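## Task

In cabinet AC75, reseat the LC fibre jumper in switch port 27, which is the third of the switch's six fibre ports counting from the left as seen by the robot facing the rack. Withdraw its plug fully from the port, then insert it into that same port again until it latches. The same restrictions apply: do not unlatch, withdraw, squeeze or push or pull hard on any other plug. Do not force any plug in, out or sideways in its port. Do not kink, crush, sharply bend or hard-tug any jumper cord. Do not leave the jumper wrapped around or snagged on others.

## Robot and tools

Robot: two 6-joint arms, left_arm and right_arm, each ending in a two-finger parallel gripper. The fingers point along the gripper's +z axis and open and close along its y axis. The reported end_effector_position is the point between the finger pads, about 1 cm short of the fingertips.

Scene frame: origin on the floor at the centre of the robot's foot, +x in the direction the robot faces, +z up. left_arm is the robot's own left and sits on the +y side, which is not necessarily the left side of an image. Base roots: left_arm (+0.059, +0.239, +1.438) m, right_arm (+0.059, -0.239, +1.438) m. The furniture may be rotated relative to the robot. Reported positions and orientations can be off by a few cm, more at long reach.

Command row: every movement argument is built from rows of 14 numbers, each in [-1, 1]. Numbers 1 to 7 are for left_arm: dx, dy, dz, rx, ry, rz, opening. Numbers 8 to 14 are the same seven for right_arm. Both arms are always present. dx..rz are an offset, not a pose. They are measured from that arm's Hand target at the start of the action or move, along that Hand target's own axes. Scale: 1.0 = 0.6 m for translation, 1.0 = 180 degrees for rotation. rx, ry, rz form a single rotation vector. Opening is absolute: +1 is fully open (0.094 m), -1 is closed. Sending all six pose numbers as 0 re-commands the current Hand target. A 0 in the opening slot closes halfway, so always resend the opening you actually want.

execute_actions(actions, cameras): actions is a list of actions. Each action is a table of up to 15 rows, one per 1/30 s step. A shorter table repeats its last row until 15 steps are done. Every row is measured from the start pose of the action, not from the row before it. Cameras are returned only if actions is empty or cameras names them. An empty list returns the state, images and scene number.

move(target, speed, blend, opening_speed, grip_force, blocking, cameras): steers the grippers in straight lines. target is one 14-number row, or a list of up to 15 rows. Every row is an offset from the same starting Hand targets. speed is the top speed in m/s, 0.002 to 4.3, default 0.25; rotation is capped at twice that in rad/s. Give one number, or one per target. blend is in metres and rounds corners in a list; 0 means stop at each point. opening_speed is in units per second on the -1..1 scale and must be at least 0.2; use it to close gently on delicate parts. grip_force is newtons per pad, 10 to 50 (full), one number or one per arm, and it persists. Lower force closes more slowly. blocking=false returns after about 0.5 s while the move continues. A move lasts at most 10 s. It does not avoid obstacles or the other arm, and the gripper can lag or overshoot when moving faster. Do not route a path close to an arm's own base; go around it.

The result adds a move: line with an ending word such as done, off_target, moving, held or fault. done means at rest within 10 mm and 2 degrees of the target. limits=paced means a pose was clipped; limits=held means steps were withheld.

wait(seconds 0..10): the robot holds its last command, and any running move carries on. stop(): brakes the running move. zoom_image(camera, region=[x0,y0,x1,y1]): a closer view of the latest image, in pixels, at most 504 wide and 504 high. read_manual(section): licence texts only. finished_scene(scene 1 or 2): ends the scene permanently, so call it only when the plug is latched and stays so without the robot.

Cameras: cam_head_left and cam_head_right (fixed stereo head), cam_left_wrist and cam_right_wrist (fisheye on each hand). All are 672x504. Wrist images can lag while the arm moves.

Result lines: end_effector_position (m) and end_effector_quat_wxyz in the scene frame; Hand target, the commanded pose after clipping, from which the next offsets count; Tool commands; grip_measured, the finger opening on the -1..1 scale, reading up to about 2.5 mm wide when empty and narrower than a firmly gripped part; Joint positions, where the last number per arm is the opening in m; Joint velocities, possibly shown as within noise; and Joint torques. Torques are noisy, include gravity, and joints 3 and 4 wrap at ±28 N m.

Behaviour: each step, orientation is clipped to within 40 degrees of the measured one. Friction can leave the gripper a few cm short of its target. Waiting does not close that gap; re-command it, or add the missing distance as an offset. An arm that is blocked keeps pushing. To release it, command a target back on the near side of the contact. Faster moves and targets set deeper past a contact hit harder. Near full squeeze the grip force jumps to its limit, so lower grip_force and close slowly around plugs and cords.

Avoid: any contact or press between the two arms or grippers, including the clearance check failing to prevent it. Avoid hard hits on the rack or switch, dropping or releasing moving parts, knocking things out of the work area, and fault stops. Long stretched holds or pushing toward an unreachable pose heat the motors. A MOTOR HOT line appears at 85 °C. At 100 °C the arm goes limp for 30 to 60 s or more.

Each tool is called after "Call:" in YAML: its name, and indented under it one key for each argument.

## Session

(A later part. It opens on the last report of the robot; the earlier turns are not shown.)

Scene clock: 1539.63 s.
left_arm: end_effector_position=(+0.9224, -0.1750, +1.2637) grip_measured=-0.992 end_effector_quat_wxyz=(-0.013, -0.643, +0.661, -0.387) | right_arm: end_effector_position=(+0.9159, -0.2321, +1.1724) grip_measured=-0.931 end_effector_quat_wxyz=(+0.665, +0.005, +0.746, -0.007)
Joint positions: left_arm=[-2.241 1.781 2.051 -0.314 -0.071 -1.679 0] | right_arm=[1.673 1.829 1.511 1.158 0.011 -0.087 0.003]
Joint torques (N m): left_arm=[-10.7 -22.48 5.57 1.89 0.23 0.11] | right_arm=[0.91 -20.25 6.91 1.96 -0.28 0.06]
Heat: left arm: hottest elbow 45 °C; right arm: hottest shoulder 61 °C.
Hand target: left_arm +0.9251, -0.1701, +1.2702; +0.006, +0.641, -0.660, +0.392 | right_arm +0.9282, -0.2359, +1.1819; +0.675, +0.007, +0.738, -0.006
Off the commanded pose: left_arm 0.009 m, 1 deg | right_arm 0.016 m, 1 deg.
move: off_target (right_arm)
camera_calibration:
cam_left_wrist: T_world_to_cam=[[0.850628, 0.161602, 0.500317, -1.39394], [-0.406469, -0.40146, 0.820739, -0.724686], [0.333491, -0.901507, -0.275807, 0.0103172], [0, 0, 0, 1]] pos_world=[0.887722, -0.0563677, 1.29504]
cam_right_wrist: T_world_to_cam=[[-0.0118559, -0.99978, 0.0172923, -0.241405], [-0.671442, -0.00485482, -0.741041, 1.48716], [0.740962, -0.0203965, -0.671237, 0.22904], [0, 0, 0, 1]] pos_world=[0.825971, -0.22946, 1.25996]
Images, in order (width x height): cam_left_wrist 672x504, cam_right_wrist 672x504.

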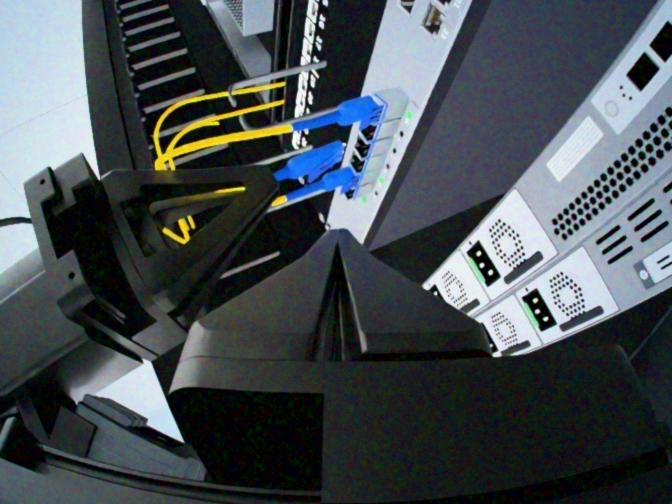

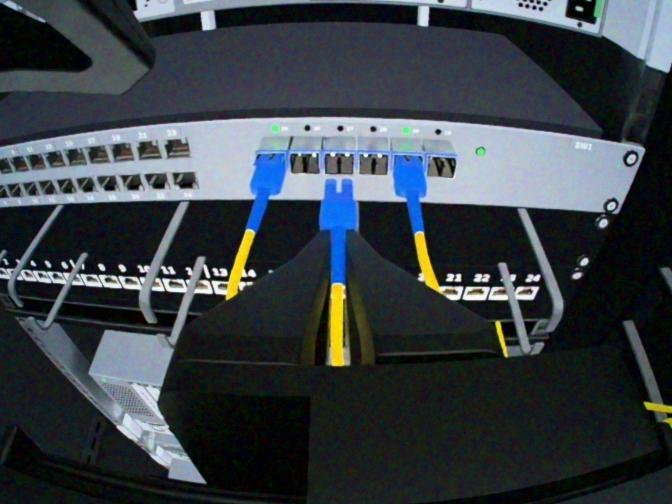

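Call:
move:
  target: [0,0,0,0,0,0,-1, -0.0018,0,0.02,0,0,0,-1]
  speed: 0.04
  cameras: ["cam_left_wrist","cam_right_wrist"]

Call:
zoom_image:
  camera: "cam_left_wrist"
  region: [270, 85, 410, 220]

Call:
zoom_image:
  camera: "cam_right_wrist"
  region: [260, 110, 410, 260]

Scene clock: 1548.83 s.
left_arm: end_effector_position=(+0.9224, -0.1750, +1.2637) grip_measured=-0.992 end_effector_quat_wxyz=(-0.013, -0.643, +0.661, -0.387) | right_arm: end_effector_position=(+0.9268, -0.2320, +1.1722) grip_measured=-0.931 end_effector_quat_wxyz=(+0.665, +0.004, +0.747, -0.006)
Joint positions: left_arm=[-2.241 1.781 2.051 -0.314 -0.071 -1.679 0] | right_arm=[1.673 1.837 1.548 1.127 0.01 -0.087 0.003]
Joint torques (N m): left_arm=[-10.64 -22.42 5.56 1.87 0.26 0.1] | right_arm=[1.03 -20.25 7.56 1.92 -0.24 0.05]
Heat: left arm: hottest elbow 45 °C; right arm: hottest shoulder 61 °C.
Hand target: left_arm +0.9251, -0.1701, +1.2702; +0.006, +0.641, -0.660, +0.392 | right_arm +0.9402, -0.2361, +1.1818; +0.675, +0.007, +0.738, -0.006
Off the commanded pose: left_arm 0.009 m, 1 deg | right_arm 0.017 m, 2 deg.
move: off_target (right_arm)
camera_calibration:
cam_left_wrist: T_world_to_cam=[[0.850628, 0.161602, 0.500317, -1.39394], [-0.406469, -0.40146, 0.820739, -0.724686], [0.333491, -0.901507, -0.275807, 0.0103172], [0, 0, 0, 1]] pos_world=[0.887722, -0.0563677, 1.29504]
cam_right_wrist: T_world_to_cam=[[-0.0102471, -0.999806, 0.0168158, -0.242123], [-0.672749, -0.0055485, -0.73985, 1.49397], [0.739799, -0.0188941, -0.672562, 0.223735], [0, 0, 0, 1]] pos_world=[0.837069, -0.22956, 1.25986]
Images, in order (width x height): cam_left_wrist 672x504, cam_right_wrist 672x504.

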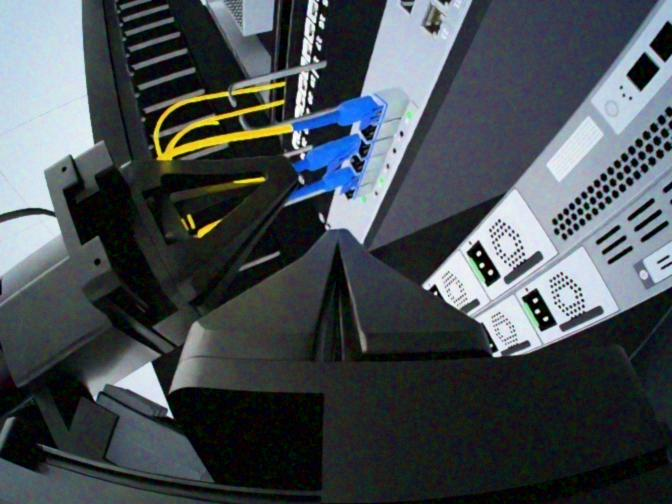

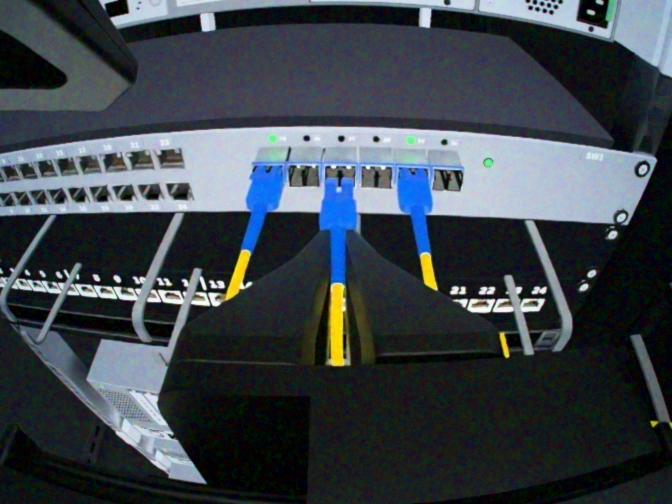

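Scaled by 3.600 from the camera's 672x504 image, which has a finer 960x720 frame.

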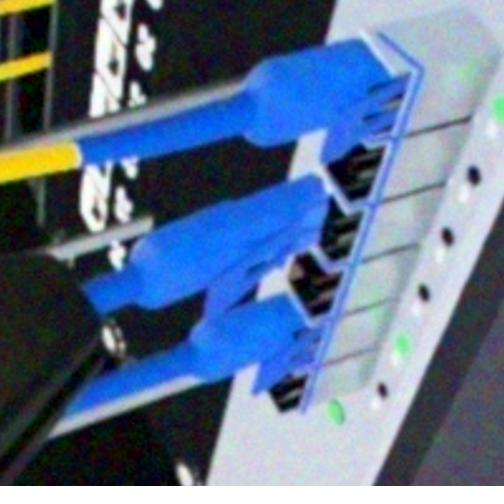

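Scaled by 3.360 from the camera's 672x504 image, which has a finer 960x720 frame.

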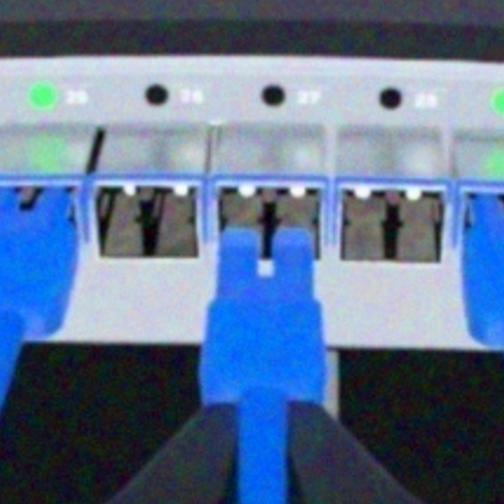

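Call:
move:
  target: [0,0,0,0,0,0,-1, -0.0009,-0.0005,0.01,0,0,0,-1]
  speed: 0.03
  cameras: ["cam_left_wrist","cam_right_wrist"]

Call:
zoom_image:
  camera: "cam_left_wrist"
  region: [270, 85, 410, 220]

Call:
zoom_image:
  camera: "cam_right_wrist"
  region: [260, 110, 410, 260]

Scene clock: 1562.00 s.
left_arm: end_effector_position=(+0.9224, -0.1750, +1.2637) grip_measured=-0.992 end_effector_quat_wxyz=(-0.013, -0.643, +0.661, -0.387) | right_arm: end_effector_position=(+0.9274, -0.2315, +1.1670) grip_measured=-0.931 end_effector_quat_wxyz=(+0.661, +0.004, +0.751, -0.006)
Joint positions: left_arm=[-2.241 1.781 2.051 -0.314 -0.071 -1.679 0] | right_arm=[1.673 1.844 1.556 1.115 0.009 -0.087 0.003]
Joint torques (N m): left_arm=[-10.64 -22.77 5.49 1.98 0.25 0.16] | right_arm=[1.14 -20.31 8.46 1.85 -0.24 0.06]
Heat: left arm: hottest elbow 45 °C; right arm: hottest shoulder 60 °C.
Hand target: left_arm +0.9251, -0.1701, +1.2702; +0.006, +0.641, -0.660, +0.392 | right_arm +0.9463, -0.2365, +1.1819; +0.675, +0.007, +0.738, -0.006
Off the commanded pose: left_arm 0.009 m, 1 deg | right_arm 0.025 m, 2 deg.
move: off_target (right_arm)
camera_calibration:
cam_left_wrist: T_world_to_cam=[[0.850628, 0.161602, 0.500317, -1.39394], [-0.406469, -0.40146, 0.820739, -0.724686], [0.333491, -0.901507, -0.275807, 0.0103172], [0, 0, 0, 1]] pos_world=[0.887722, -0.0563677, 1.29504]
cam_right_wrist: T_world_to_cam=[[-0.0083526, -0.999828, 0.0165586, -0.242908], [-0.680768, -0.00644359, -0.73247, 1.48913], [0.732451, -0.0173906, -0.680597, 0.236404], [0, 0, 0, 1]] pos_world=[0.838569, -0.22916, 1.25566]
Images, in order (width x height): cam_left_wrist 672x504, cam_right_wrist 672x504.

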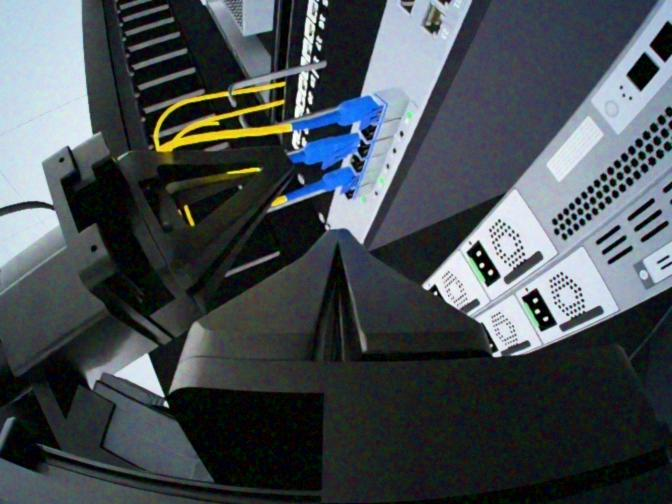

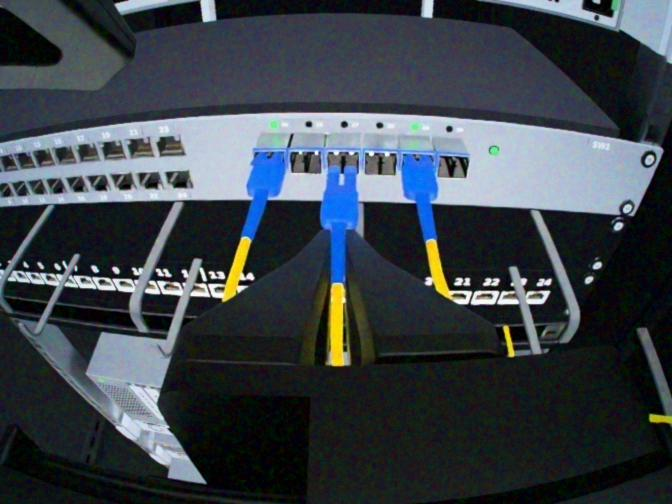

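Scaled by 3.600 from the camera's 672x504 image, which has a finer 960x720 frame.

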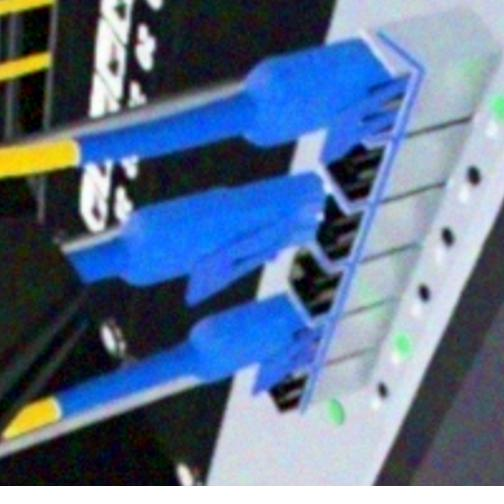

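Scaled by 3.360 from the camera's 672x504 image, which has a finer 960x720 frame.

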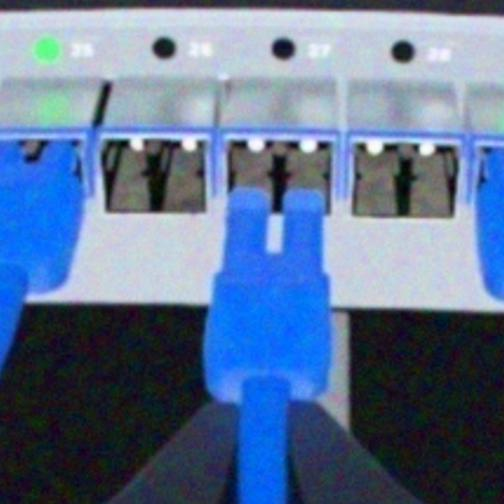

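Call:
move:
  target:
    - [-0.111,0.0388,0.0098,0.234,0.0866,0.2337,-1, 0.0079,0.0267,-0.088,0,0,0,-1]
    - [-0.0967,0.0038,0.1065,0.234,0.0866,0.2337,-1, -0.0221,0.0267,-0.0907,0,0,0,-1]
    - [-0.0967,0.0038,0.1065,0.234,0.0866,0.2337,-1, 0.0027,0.001,-0.03,0,0,0,-1]
  speed: 0.2
  cameras: ["cam_left_wrist","cam_right_wrist"]

Scene clock: 1630.43 s.
left_arm: end_effector_position=(+0.9642, -0.1484, +1.2116) grip_measured=-0.992 end_effector_quat_wxyz=(-0.269, +0.275, -0.649, +0.657) | right_arm: end_effector_position=(+0.9168, -0.2323, +1.1733) grip_measured=-0.931 end_effector_quat_wxyz=(+0.666, +0.005, +0.746, -0.008)
Joint positions: left_arm=[-2.047 2.068 2.1 0.64 0.524 -1.141 0] | right_arm=[1.673 1.829 1.512 1.157 0.011 -0.088 0.003]
Joint torques (N m): left_arm=[-9.82 -19.14 9.7 1.35 0.4 0.29] | right_arm=[1.08 -20.13 6.79 2.02 -0.3 0.07]
Heat: left arm: hottest shoulder 46 °C; right arm: hottest shoulder 57 °C.
Hand target: left_arm +0.9651, -0.1553, +1.1952; +0.271, -0.272, +0.653, -0.653 | right_arm +0.9283, -0.2356, +1.1820; +0.675, +0.007, +0.738, -0.006
Off the commanded pose: left_arm 0.018 m, 1 deg | right_arm 0.015 m, 1 deg.
move: off_target (left_arm, right_arm)
camera_calibration:
cam_left_wrist: T_world_to_cam=[[0.00393379, 0.0508483, 0.998699, -1.2116], [-0.980273, -0.197161, 0.0138996, 0.90689], [0.197611, -0.979052, 0.0490696, -0.268156], [0, 0, 0, 1]] pos_world=[0.946756, -0.0221277, 1.21058]
cam_right_wrist: T_world_to_cam=[[-0.0124063, -0.999766, 0.0177414, -0.241616], [-0.670077, -0.00485693, -0.742275, 1.48858], [0.742188, -0.021097, -0.66986, 0.226079], [0, 0, 0, 1]] pos_world=[0.826671, -0.22956, 1.26066]
Images, in order (width x height): cam_left_wrist 672x504, cam_right_wrist 672x504.

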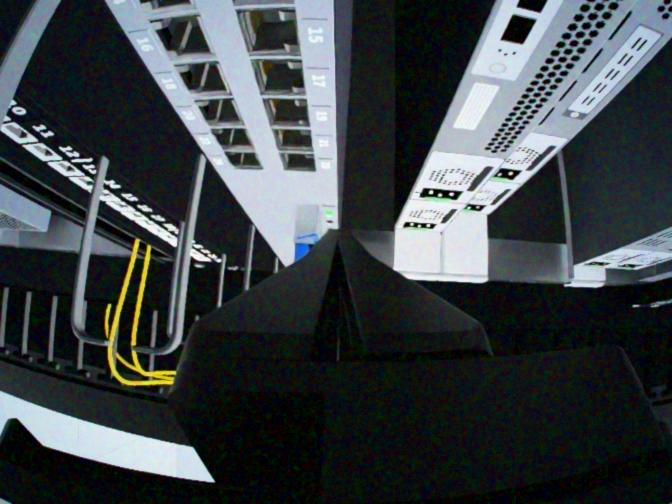

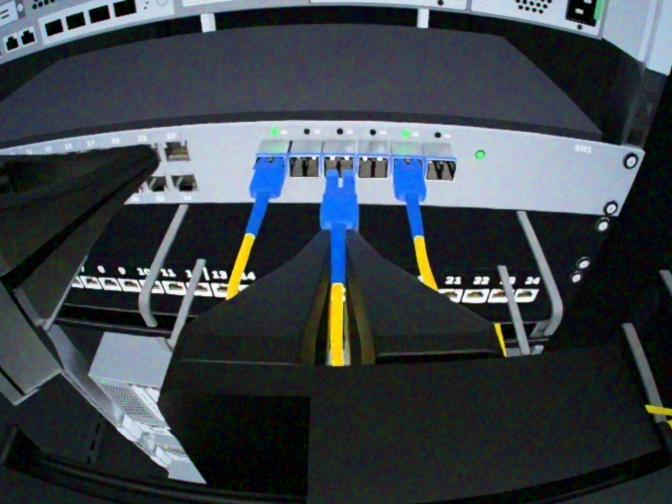

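Call:
move:
  target: [0.0588,0,-0.0591,0,0,0,-1, 0,0,0,0,0,0,-1]
  speed: 0.15
  cameras: ["cam_left_wrist","cam_right_wrist"]

Call:
zoom_image:
  camera: "cam_right_wrist"
  region: [260, 110, 410, 260]

Call:
zoom_image:
  camera: "cam_left_wrist"
  region: [240, 120, 400, 250]

Scene clock: 1645.37 s.
left_arm: end_effector_position=(+0.9157, -0.1496, +1.1792) grip_measured=-0.992 end_effector_quat_wxyz=(-0.261, +0.280, -0.658, +0.648) | right_arm: end_effector_position=(+0.9168, -0.2323, +1.1733) grip_measured=-0.931 end_effector_quat_wxyz=(+0.666, +0.005, +0.746, -0.008)
Joint positions: left_arm=[-2.047 2.051 1.934 0.758 0.514 -1.132 0] | right_arm=[1.673 1.829 1.512 1.157 0.011 -0.088 0.003]
Joint torques (N m): left_arm=[-10.93 -22.59 3.88 2.51 0.34 0.28] | right_arm=[1.14 -20.31 6.75 1.91 -0.31 0.03]
Heat: left arm: hottest shoulder 48 °C; right arm: hottest shoulder 59 °C.
Hand target: left_arm +0.9151, -0.1552, +1.1953; +0.271, -0.272, +0.653, -0.653 | right_arm +0.9283, -0.2356, +1.1820; +0.675, +0.007, +0.738, -0.006
Off the commanded pose: left_arm 0.017 m, 2 deg | right_arm 0.015 m, 1 deg.
move: off_target (left_arm, right_arm)
camera_calibration:
cam_left_wrist: T_world_to_cam=[[0.0292486, 0.0347339, 0.998969, -1.20497], [-0.980329, -0.194158, 0.0354537, 0.834705], [0.195189, -0.980355, 0.0283719, -0.231807], [0, 0, 0, 1]] pos_world=[0.898776, -0.0233352, 1.18071]
cam_right_wrist: T_world_to_cam=[[-0.0124063, -0.999766, 0.0177414, -0.241616], [-0.670077, -0.00485693, -0.742275, 1.48858], [0.742188, -0.021097, -0.66986, 0.226079], [0, 0, 0, 1]] pos_world=[0.826671, -0.22956, 1.26066]
Images, in order (width x height): cam_left_wrist 672x504, cam_right_wrist 672x504.

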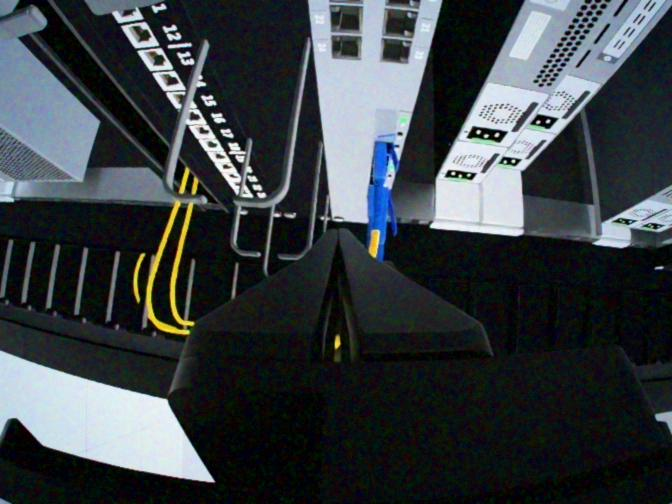

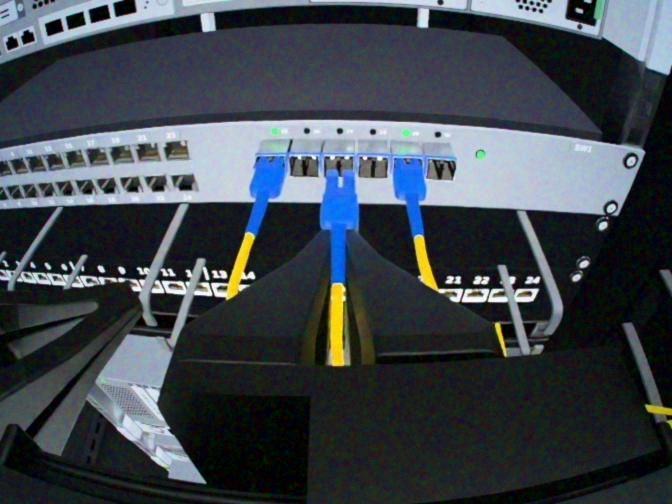

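Scaled by 3.360 from the camera's 672x504 image, which has a finer 960x720 frame.

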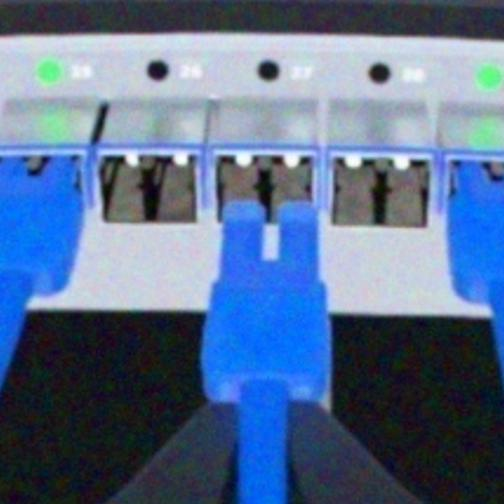

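Scaled by 3.150 from the camera's 672x504 image, which has a finer 960x720 frame.

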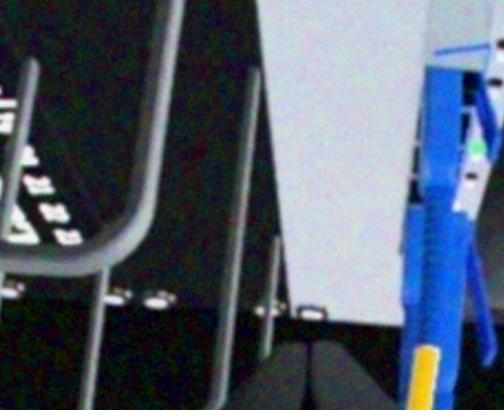

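Call:
zoom_image:
  camera: "cam_left_wrist"
  region: [350, 125, 430, 275]

Scaled by 3.360 from the camera's 672x504 image, which has a finer 960x720 frame.

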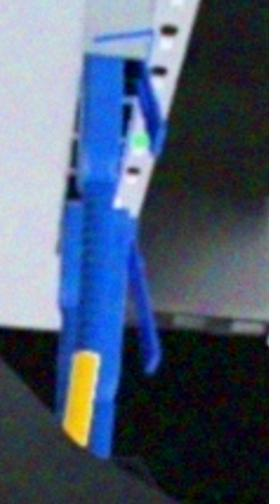

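Call:
move:
  target:
    - [0,0,0,0,0,0,-1, 0.0053,0.0267,-0.0586,0,0.0094,0,-1]
    - [0,0,0,0,0,0,-1, -0.0246,0.0267,-0.0613,0,0.0094,0,-1]
    - [0,0,0,0,0,0,-1, 0.0038,0.001,0.0003,0,0.0094,0,-1]
  speed: 0.08
  cameras: ["cam_left_wrist","cam_right_wrist"]

Call:
zoom_image:
  camera: "cam_right_wrist"
  region: [260, 110, 410, 260]

Call:
zoom_image:
  camera: "cam_left_wrist"
  region: [350, 125, 430, 275]

Scene clock: 1717.23 s.
left_arm: end_effector_position=(+0.9157, -0.1496, +1.1792) grip_measured=-0.992 end_effector_quat_wxyz=(-0.262, +0.280, -0.658, +0.648) | right_arm: end_effector_position=(+0.9155, -0.2313, +1.1702) grip_measured=-0.931 end_effector_quat_wxyz=(+0.654, +0.005, +0.756, -0.007)
Joint positions: left_arm=[-2.047 2.051 1.934 0.758 0.514 -1.131 0] | right_arm=[1.675 1.817 1.502 1.124 0.015 -0.088 0.003]
Joint torques (N m): left_arm=[-10.7 -22.65 3.77 2.55 0.35 0.3] | right_arm=[0.85 -20.31 7.05 1.85 -0.29 0.07]
Heat: left arm: hottest shoulder 45 °C; right arm: hottest shoulder 61 °C.
Hand target: left_arm +0.9151, -0.1552, +1.1953; +0.271, -0.272, +0.653, -0.653 | right_arm +0.9283, -0.2349, +1.1798; +0.664, +0.007, +0.748, -0.006
Off the commanded pose: left_arm 0.017 m, 2 deg | right_arm 0.016 m, 2 deg.
move: off_target (left_arm, right_arm)
camera_calibration:
cam_left_wrist: T_world_to_cam=[[0.0289857, 0.034488, 0.998985, -1.20476], [-0.980339, -0.194164, 0.0351479, 0.835075], [0.195179, -0.980363, 0.0281819, -0.231574], [0, 0, 0, 1]] pos_world=[0.898776, -0.0233353, 1.18071]
cam_right_wrist: T_world_to_cam=[[-0.0113995, -0.999786, 0.0172836, -0.240954], [-0.693313, -0.00455249, -0.720622, 1.48153], [0.720546, -0.0201976, -0.693112, 0.272209], [0, 0, 0, 1]] pos_world=[0.828276, -0.22866, 1.26046]
Images, in order (width x height): cam_left_wrist 672x504, cam_right_wrist 672x504.

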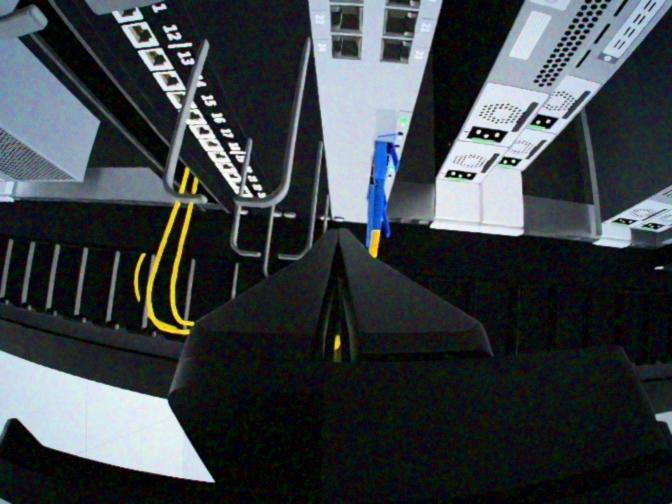

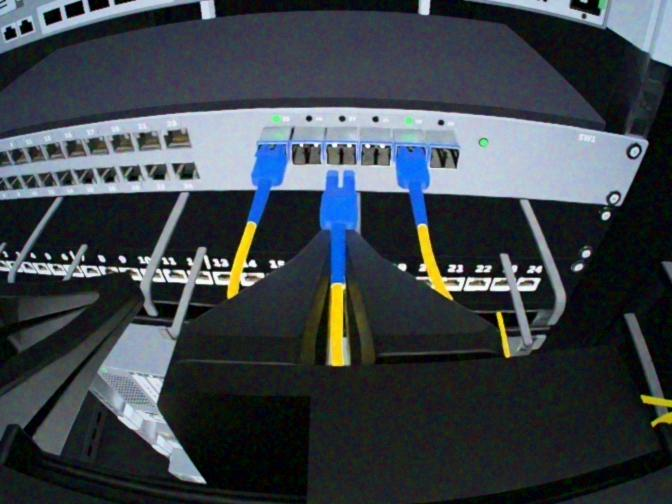

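Scaled by 3.360 from the camera's 672x504 image, which has a finer 960x720 frame.

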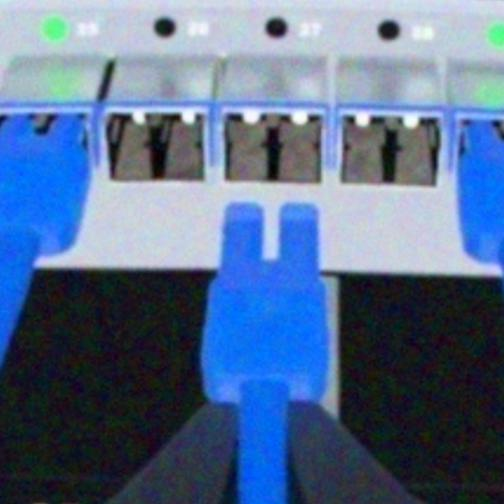

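Scaled by 3.360 from the camera's 672x504 image, which has a finer 960x720 frame.

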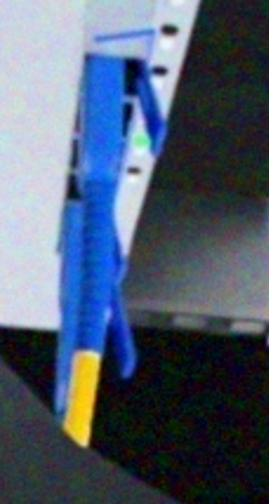

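Call:
move:
  target: [0,0,0,0,0,0,-1, -0.0051,0,0.0145,0,-0.003,0,-1]
  speed: 0.04
  cameras: ["cam_left_wrist","cam_right_wrist"]

Call:
zoom_image:
  camera: "cam_right_wrist"
  region: [260, 110, 410, 260]

Call:
zoom_image:
  camera: "cam_left_wrist"
  region: [350, 125, 430, 275]

Scene clock: 1732.83 s.
left_arm: end_effector_position=(+0.9157, -0.1496, +1.1792) grip_measured=-0.992 end_effector_quat_wxyz=(-0.262, +0.280, -0.658, +0.648) | right_arm: end_effector_position=(+0.9259, -0.2316, +1.1744) grip_measured=-0.931 end_effector_quat_wxyz=(+0.659, +0.005, +0.752, -0.007)
Joint positions: left_arm=[-2.047 2.051 1.934 0.758 0.514 -1.131 0] | right_arm=[1.675 1.822 1.534 1.111 0.014 -0.088 0.003]
Joint torques (N m): left_arm=[-10.87 -22.53 3.77 2.45 0.34 0.27] | right_arm=[1.08 -19.96 7.25 1.88 -0.28 0.06]
Heat: left arm: hottest shoulder 45 °C; right arm: hottest shoulder 57 °C.
Hand target: left_arm +0.9151, -0.1552, +1.1953; +0.271, -0.272, +0.653, -0.653 | right_arm +0.9372, -0.2351, +1.1815; +0.667, +0.007, +0.745, -0.006
Off the commanded pose: left_arm 0.017 m, 2 deg | right_arm 0.014 m, 1 deg.
move: off_target (left_arm, right_arm)
camera_calibration:
cam_left_wrist: T_world_to_cam=[[0.0289857, 0.034488, 0.998985, -1.20476], [-0.980339, -0.194164, 0.0351479, 0.835075], [0.195179, -0.980363, 0.0281819, -0.231574], [0, 0, 0, 1]] pos_world=[0.898776, -0.0233353, 1.18071]
cam_right_wrist: T_world_to_cam=[[-0.0119788, -0.99978, 0.0171944, -0.240602], [-0.683876, -0.00435376, -0.729585, 1.49353], [0.7295, -0.0204984, -0.683674, 0.248164], [0, 0, 0, 1]] pos_world=[0.837474, -0.22896, 1.26346]
Images, in order (width x height): cam_left_wrist 672x504, cam_right_wrist 672x504.

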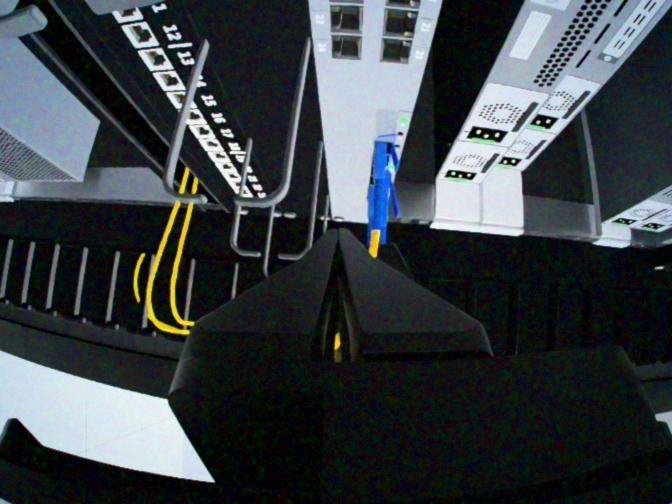

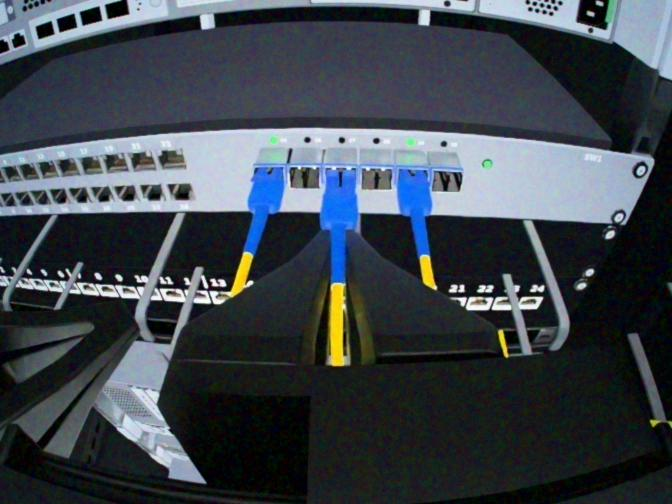

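Scaled by 3.360 from the camera's 672x504 image, which has a finer 960x720 frame.

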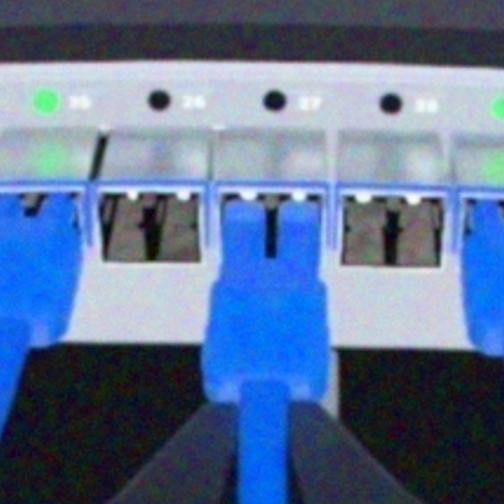

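Scaled by 3.360 from the camera's 672x504 image, which has a finer 960x720 frame.

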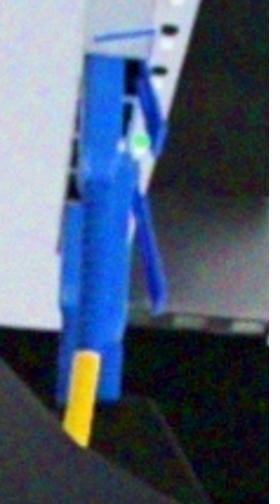

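Call:
move:
  target: [0,0,0,0,0,0,-1, -0.0008,0,0.0075,0,0,0,-1]
  speed: 0.03
  cameras: ["cam_left_wrist","cam_right_wrist"]

Call:
zoom_image:
  camera: "cam_right_wrist"
  region: [260, 110, 410, 260]

Call:
zoom_image:
  camera: "cam_left_wrist"
  region: [350, 125, 430, 275]

Scene clock: 1794.30 s.
left_arm: end_effector_position=(+0.9157, -0.1496, +1.1792) grip_measured=-0.992 end_effector_quat_wxyz=(-0.262, +0.280, -0.658, +0.648) | right_arm: end_effector_position=(+0.9271, -0.2312, +1.1715) grip_measured=-0.931 end_effector_quat_wxyz=(+0.657, +0.004, +0.754, -0.007)
Joint positions: left_arm=[-2.047 2.051 1.934 0.758 0.514 -1.131 0] | right_arm=[1.675 1.827 1.542 1.102 0.013 -0.088 0.003]
Joint torques (N m): left_arm=[-10.99 -22.36 3.74 2.44 0.34 0.31] | right_arm=[0.85 -20.31 7.86 1.89 -0.27 0.04]
Heat: left arm: hottest shoulder 45 °C; right arm: hottest shoulder 57 °C.
Hand target: left_arm +0.9151, -0.1552, +1.1953; +0.271, -0.272, +0.653, -0.653 | right_arm +0.9417, -0.2351, +1.1815; +0.667, +0.007, +0.745, -0.006
Off the commanded pose: left_arm 0.017 m, 2 deg | right_arm 0.018 m, 2 deg.
move: off_target (left_arm, right_arm)
camera_calibration:
cam_left_wrist: T_world_to_cam=[[0.0289857, 0.034488, 0.998985, -1.20476], [-0.980339, -0.194164, 0.0351479, 0.835075], [0.195179, -0.980363, 0.0281819, -0.231574], [0, 0, 0, 1]] pos_world=[0.898776, -0.0233353, 1.18071]
cam_right_wrist: T_world_to_cam=[[-0.0101729, -0.999803, 0.0170216, -0.241644], [-0.688199, -0.00534931, -0.725503, 1.49134], [0.725451, -0.0190947, -0.688009, 0.254469], [0, 0, 0, 1]] pos_world=[0.839273, -0.22876, 1.26116]
Images, in order (width x height): cam_left_wrist 672x504, cam_right_wrist 672x504.

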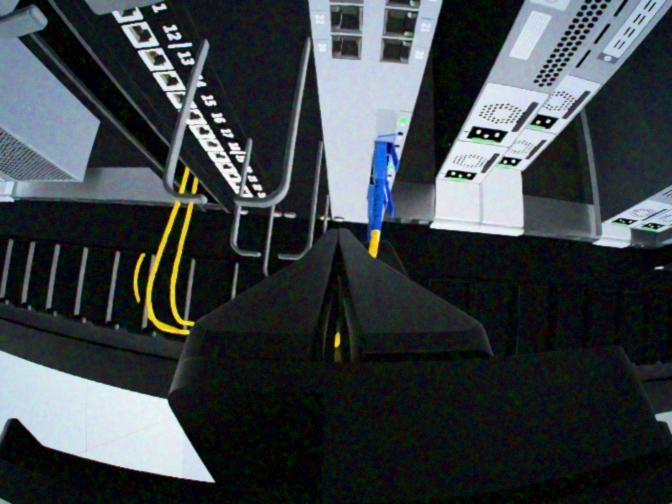

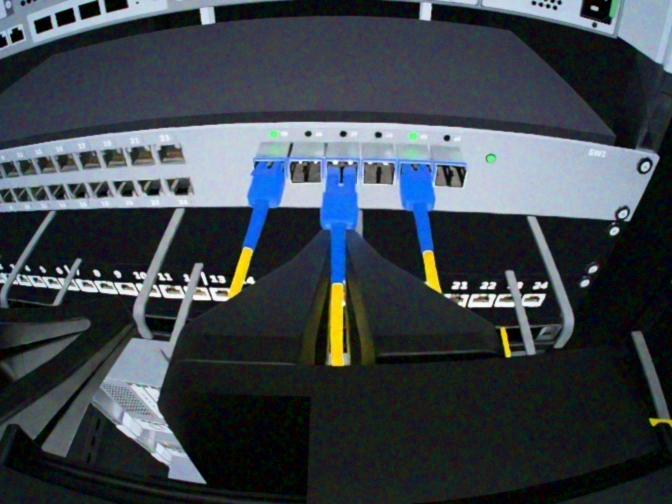

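Scaled by 3.360 from the camera's 672x504 image, which has a finer 960x720 frame.

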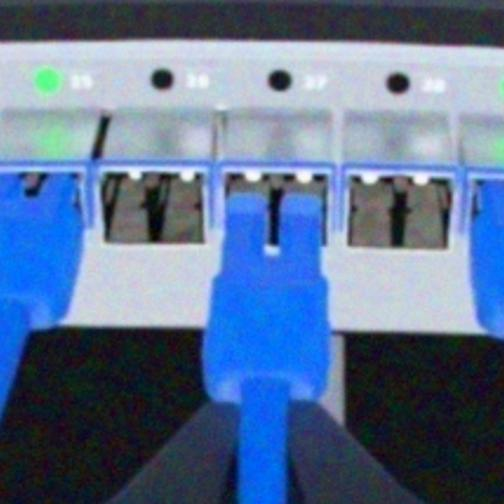

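Scaled by 3.360 from the camera's 672x504 image, which has a finer 960x720 frame.

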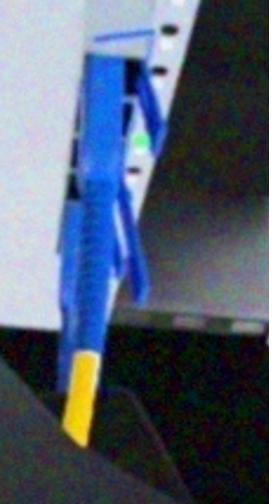

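Call:
move:
  target: [0,0,0,0,0,0,-1, -0.0018,-0.0003,0.0083,0,0,0,-1]
  speed: 0.03
  cameras: ["cam_left_wrist","cam_right_wrist"]

Call:
zoom_image:
  camera: "cam_right_wrist"
  region: [260, 110, 410, 260]

Call:
zoom_image:
  camera: "cam_left_wrist"
  region: [350, 125, 430, 275]

Scene clock: 1802.57 s.
left_arm: end_effector_position=(+0.9157, -0.1496, +1.1792) grip_measured=-0.992 end_effector_quat_wxyz=(-0.262, +0.280, -0.658, +0.648) | right_arm: end_effector_position=(+0.9280, -0.2308, +1.1671) grip_measured=-0.931 end_effector_quat_wxyz=(+0.653, +0.004, +0.757, -0.006)
Joint positions: left_arm=[-2.047 2.051 1.934 0.758 0.514 -1.131 0] | right_arm=[1.675 1.833 1.55 1.089 0.013 -0.088 0.003]
Joint torques (N m): left_arm=[-10.7 -22.24 3.75 2.52 0.32 0.3] | right_arm=[1.03 -20.78 8.47 1.98 -0.27 0.06]
Heat: left arm: hottest shoulder 45 °C; right arm: hottest shoulder 57 °C.
Hand target: left_arm +0.9151, -0.1552, +1.1953; +0.271, -0.272, +0.653, -0.653 | right_arm +0.9468, -0.2354, +1.1821; +0.667, +0.007, +0.745, -0.006
Off the commanded pose: left_arm 0.017 m, 2 deg | right_arm 0.024 m, 2 deg.
move: off_target (left_arm, right_arm)
camera_calibration:
cam_left_wrist: T_world_to_cam=[[0.0289857, 0.034488, 0.998985, -1.20476], [-0.980339, -0.194164, 0.0351479, 0.835075], [0.195179, -0.980363, 0.0281819, -0.231574], [0, 0, 0, 1]] pos_world=[0.898776, -0.0233353, 1.18071]
cam_right_wrist: T_world_to_cam=[[-0.00914728, -0.999814, 0.016994, -0.242096], [-0.695601, -0.00584679, -0.718404, 1.48722], [0.71837, -0.0183925, -0.695418, 0.266194], [0, 0, 0, 1]] pos_world=[0.841074, -0.22846, 1.25766]
Images, in order (width x height): cam_left_wrist 672x504, cam_right_wrist 672x504.

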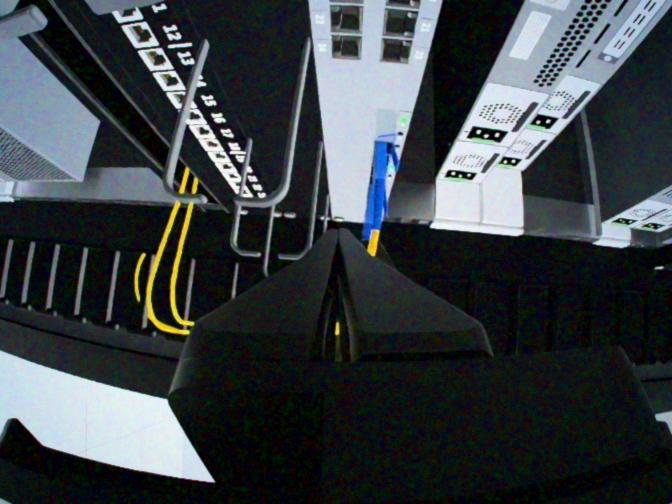

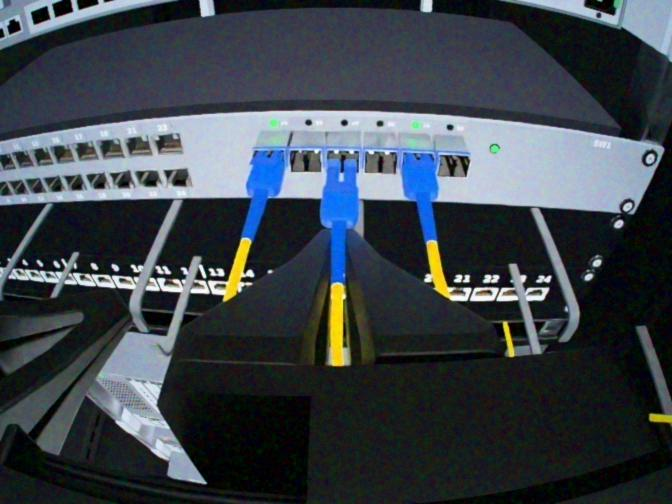

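Scaled by 3.360 from the camera's 672x504 image, which has a finer 960x720 frame.

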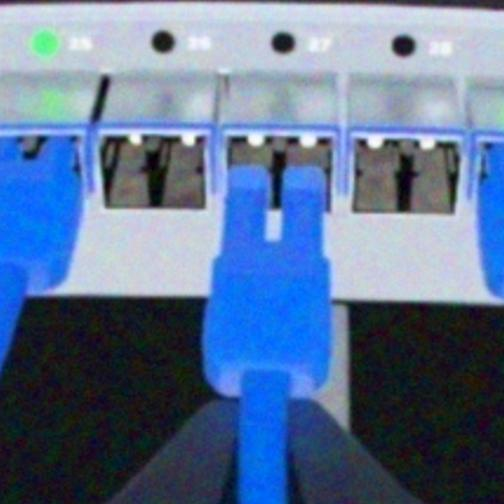

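Scaled by 3.360 from the camera's 672x504 image, which has a finer 960x720 frame.

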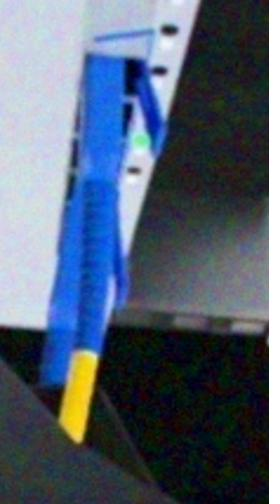

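Call:
move:
  target: [0,0,0,0,0,0,-1, -0.028,-0.0015,-0.0034,0,0,0,-1]
  speed: 0.03
  cameras: ["cam_left_wrist","cam_right_wrist"]

Call:
zoom_image:
  camera: "cam_right_wrist"
  region: [260, 110, 410, 260]

Call:
zoom_image:
  camera: "cam_left_wrist"
  region: [350, 125, 430, 275]

Scene clock: 1828.13 s.
left_arm: end_effector_position=(+0.9157, -0.1496, +1.1792) grip_measured=-0.992 end_effector_quat_wxyz=(-0.262, +0.280, -0.658, +0.648) | right_arm: end_effector_position=(+0.9293, -0.2310, +1.1684) grip_measured=-0.931 end_effector_quat_wxyz=(+0.651, +0.004, +0.759, -0.006)
Joint positions: left_arm=[-2.047 2.051 1.934 0.758 0.514 -1.131 0] | right_arm=[1.675 1.827 1.55 1.078 0.013 -0.088 0.003]
Joint torques (N m): left_arm=[-10.64 -22.42 3.75 2.66 0.34 0.29] | right_arm=[1.03 -23.3 5.9 1.91 -0.25 0.05]
Heat: left arm: hottest shoulder 46 °C; right arm: hottest shoulder 60 °C.
Hand target: left_arm +0.9151, -0.1552, +1.1953; +0.271, -0.272, +0.653, -0.653 | right_arm +0.9466, -0.2363, +1.1990; +0.667, +0.007, +0.745, -0.006
Off the commanded pose: left_arm 0.017 m, 2 deg | right_arm 0.036 m, 3 deg.
move: off_target (left_arm, right_arm)
camera_calibration:
cam_left_wrist: T_world_to_cam=[[0.0289857, 0.034488, 0.998985, -1.20476], [-0.980339, -0.194164, 0.0351479, 0.835075], [0.195179, -0.980363, 0.0281819, -0.231574], [0, 0, 0, 1]] pos_world=[0.898776, -0.0233353, 1.18071]
cam_right_wrist: T_world_to_cam=[[-0.00855422, -0.999819, 0.0169786, -0.242792], [-0.699704, -0.00614531, -0.714406, 1.48812], [0.714382, -0.0179912, -0.699525, 0.274774], [0, 0, 0, 1]] pos_world=[0.842874, -0.22866, 1.25946]
Images, in order (width x height): cam_left_wrist 672x504, cam_right_wrist 672x504.

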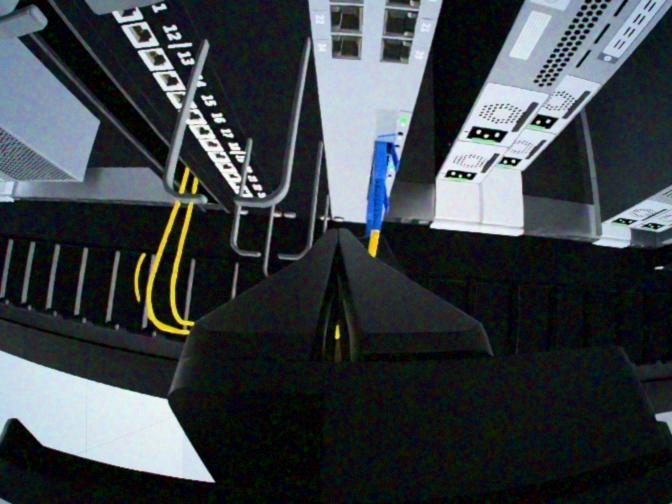

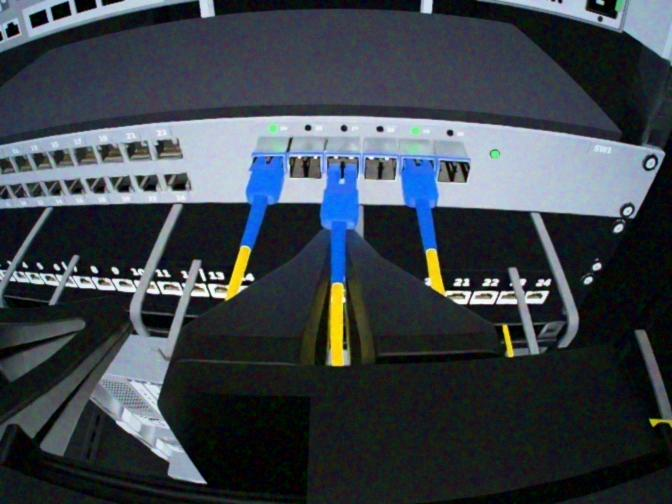

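Scaled by 3.360 from the camera's 672x504 image, which has a finer 960x720 frame.

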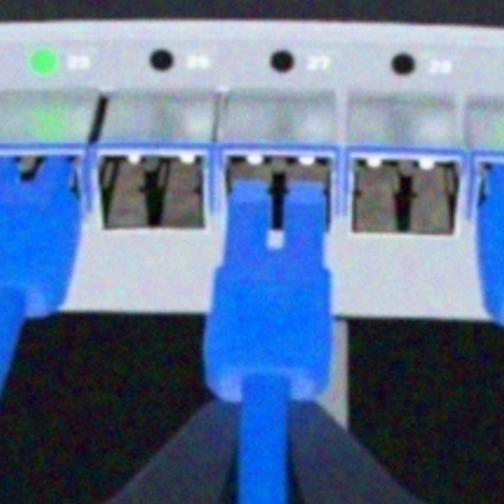

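Scaled by 3.360 from the camera's 672x504 image, which has a finer 960x720 frame.

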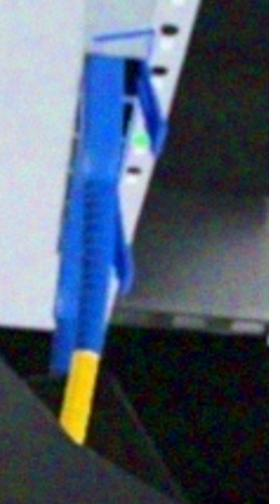

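Call:
move:
  target: [0,0,0,0,0,0,-1, -0.01,-0.0033,-0.0005,0.002,0,0,-1]
  speed: 0.03
  cameras: ["cam_left_wrist","cam_right_wrist"]

Call:
zoom_image:
  camera: "cam_right_wrist"
  region: [290, 130, 390, 230]

Call:
zoom_image:
  camera: "cam_left_wrist"
  region: [350, 125, 430, 275]

Scene clock: 1840.67 s.
left_arm: end_effector_position=(+0.9157, -0.1496, +1.1792) grip_measured=-0.992 end_effector_quat_wxyz=(-0.262, +0.280, -0.658, +0.648) | right_arm: end_effector_position=(+0.9310, -0.2312, +1.1711) grip_measured=-0.931 end_effector_quat_wxyz=(+0.650, +0.004, +0.760, -0.006)
Joint positions: left_arm=[-2.047 2.051 1.934 0.758 0.514 -1.131 0] | right_arm=[1.675 1.821 1.55 1.07 0.013 -0.088 0.003]
Joint torques (N m): left_arm=[-10.75 -23 3.77 2.52 0.35 0.32] | right_arm=[0.67 -23.88 5.16 2.02 -0.04 0.07]
Heat: left arm: hottest shoulder 46 °C; right arm: hottest shoulder 60 °C.
Hand target: left_arm +0.9151, -0.1552, +1.1953; +0.271, -0.272, +0.653, -0.653 | right_arm +0.9469, -0.2383, +1.2050; +0.667, +0.009, +0.745, -0.008
Off the commanded pose: left_arm 0.017 m, 2 deg | right_arm 0.038 m, 3 deg.
move: off_target (left_arm, right_arm)
camera_calibration:
cam_left_wrist: T_world_to_cam=[[0.0289857, 0.034488, 0.998985, -1.20476], [-0.980339, -0.194164, 0.0351479, 0.835075], [0.195179, -0.980363, 0.0281819, -0.231574], [0, 0, 0, 1]] pos_world=[0.898776, -0.0233353, 1.18071]
cam_right_wrist: T_world_to_cam=[[-0.00852799, -0.999826, 0.0165671, -0.242628], [-0.700762, -0.00584342, -0.713371, 1.49111], [0.713344, -0.0176932, -0.70059, 0.277659], [0, 0, 0, 1]] pos_world=[0.844774, -0.22896, 1.26226]
Images, in order (width x height): cam_left_wrist 672x504, cam_right_wrist 672x504.

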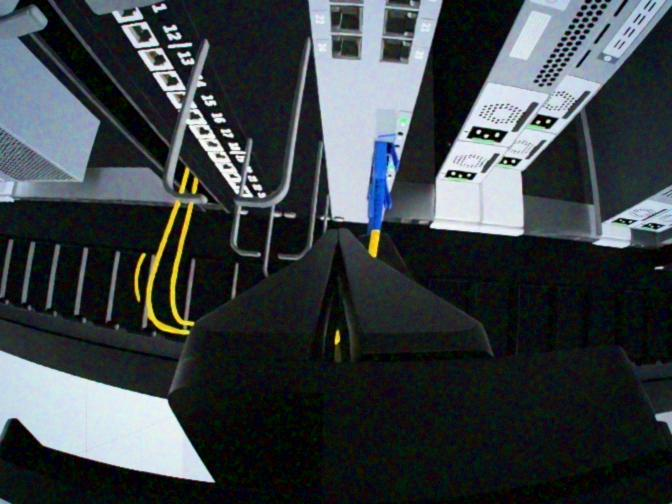

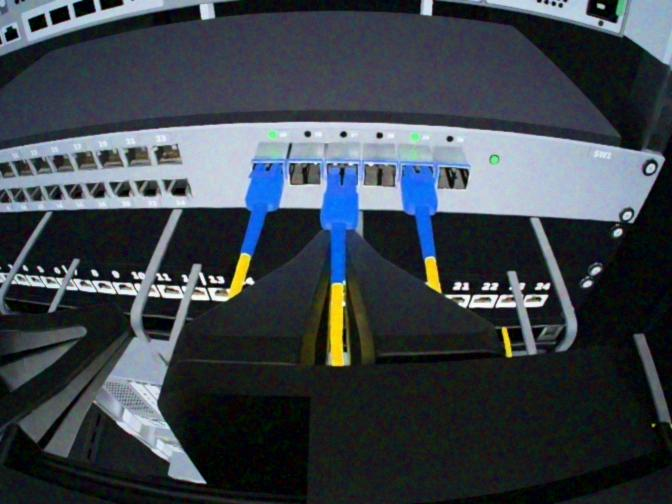

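Scaled by 5.040 from the camera's 672x504 image, which has a finer 960x720 frame.

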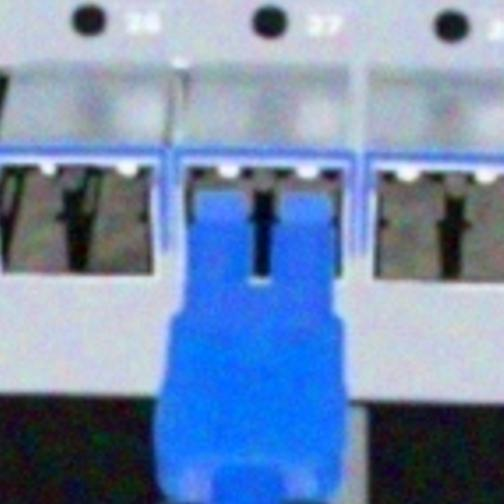

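Scaled by 3.360 from the camera's 672x504 image, which has a finer 960x720 frame.

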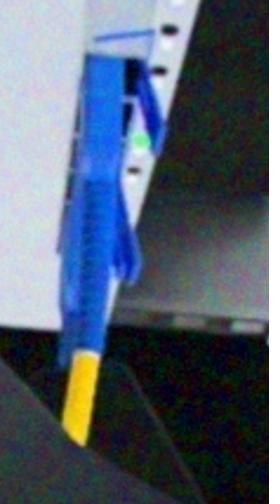

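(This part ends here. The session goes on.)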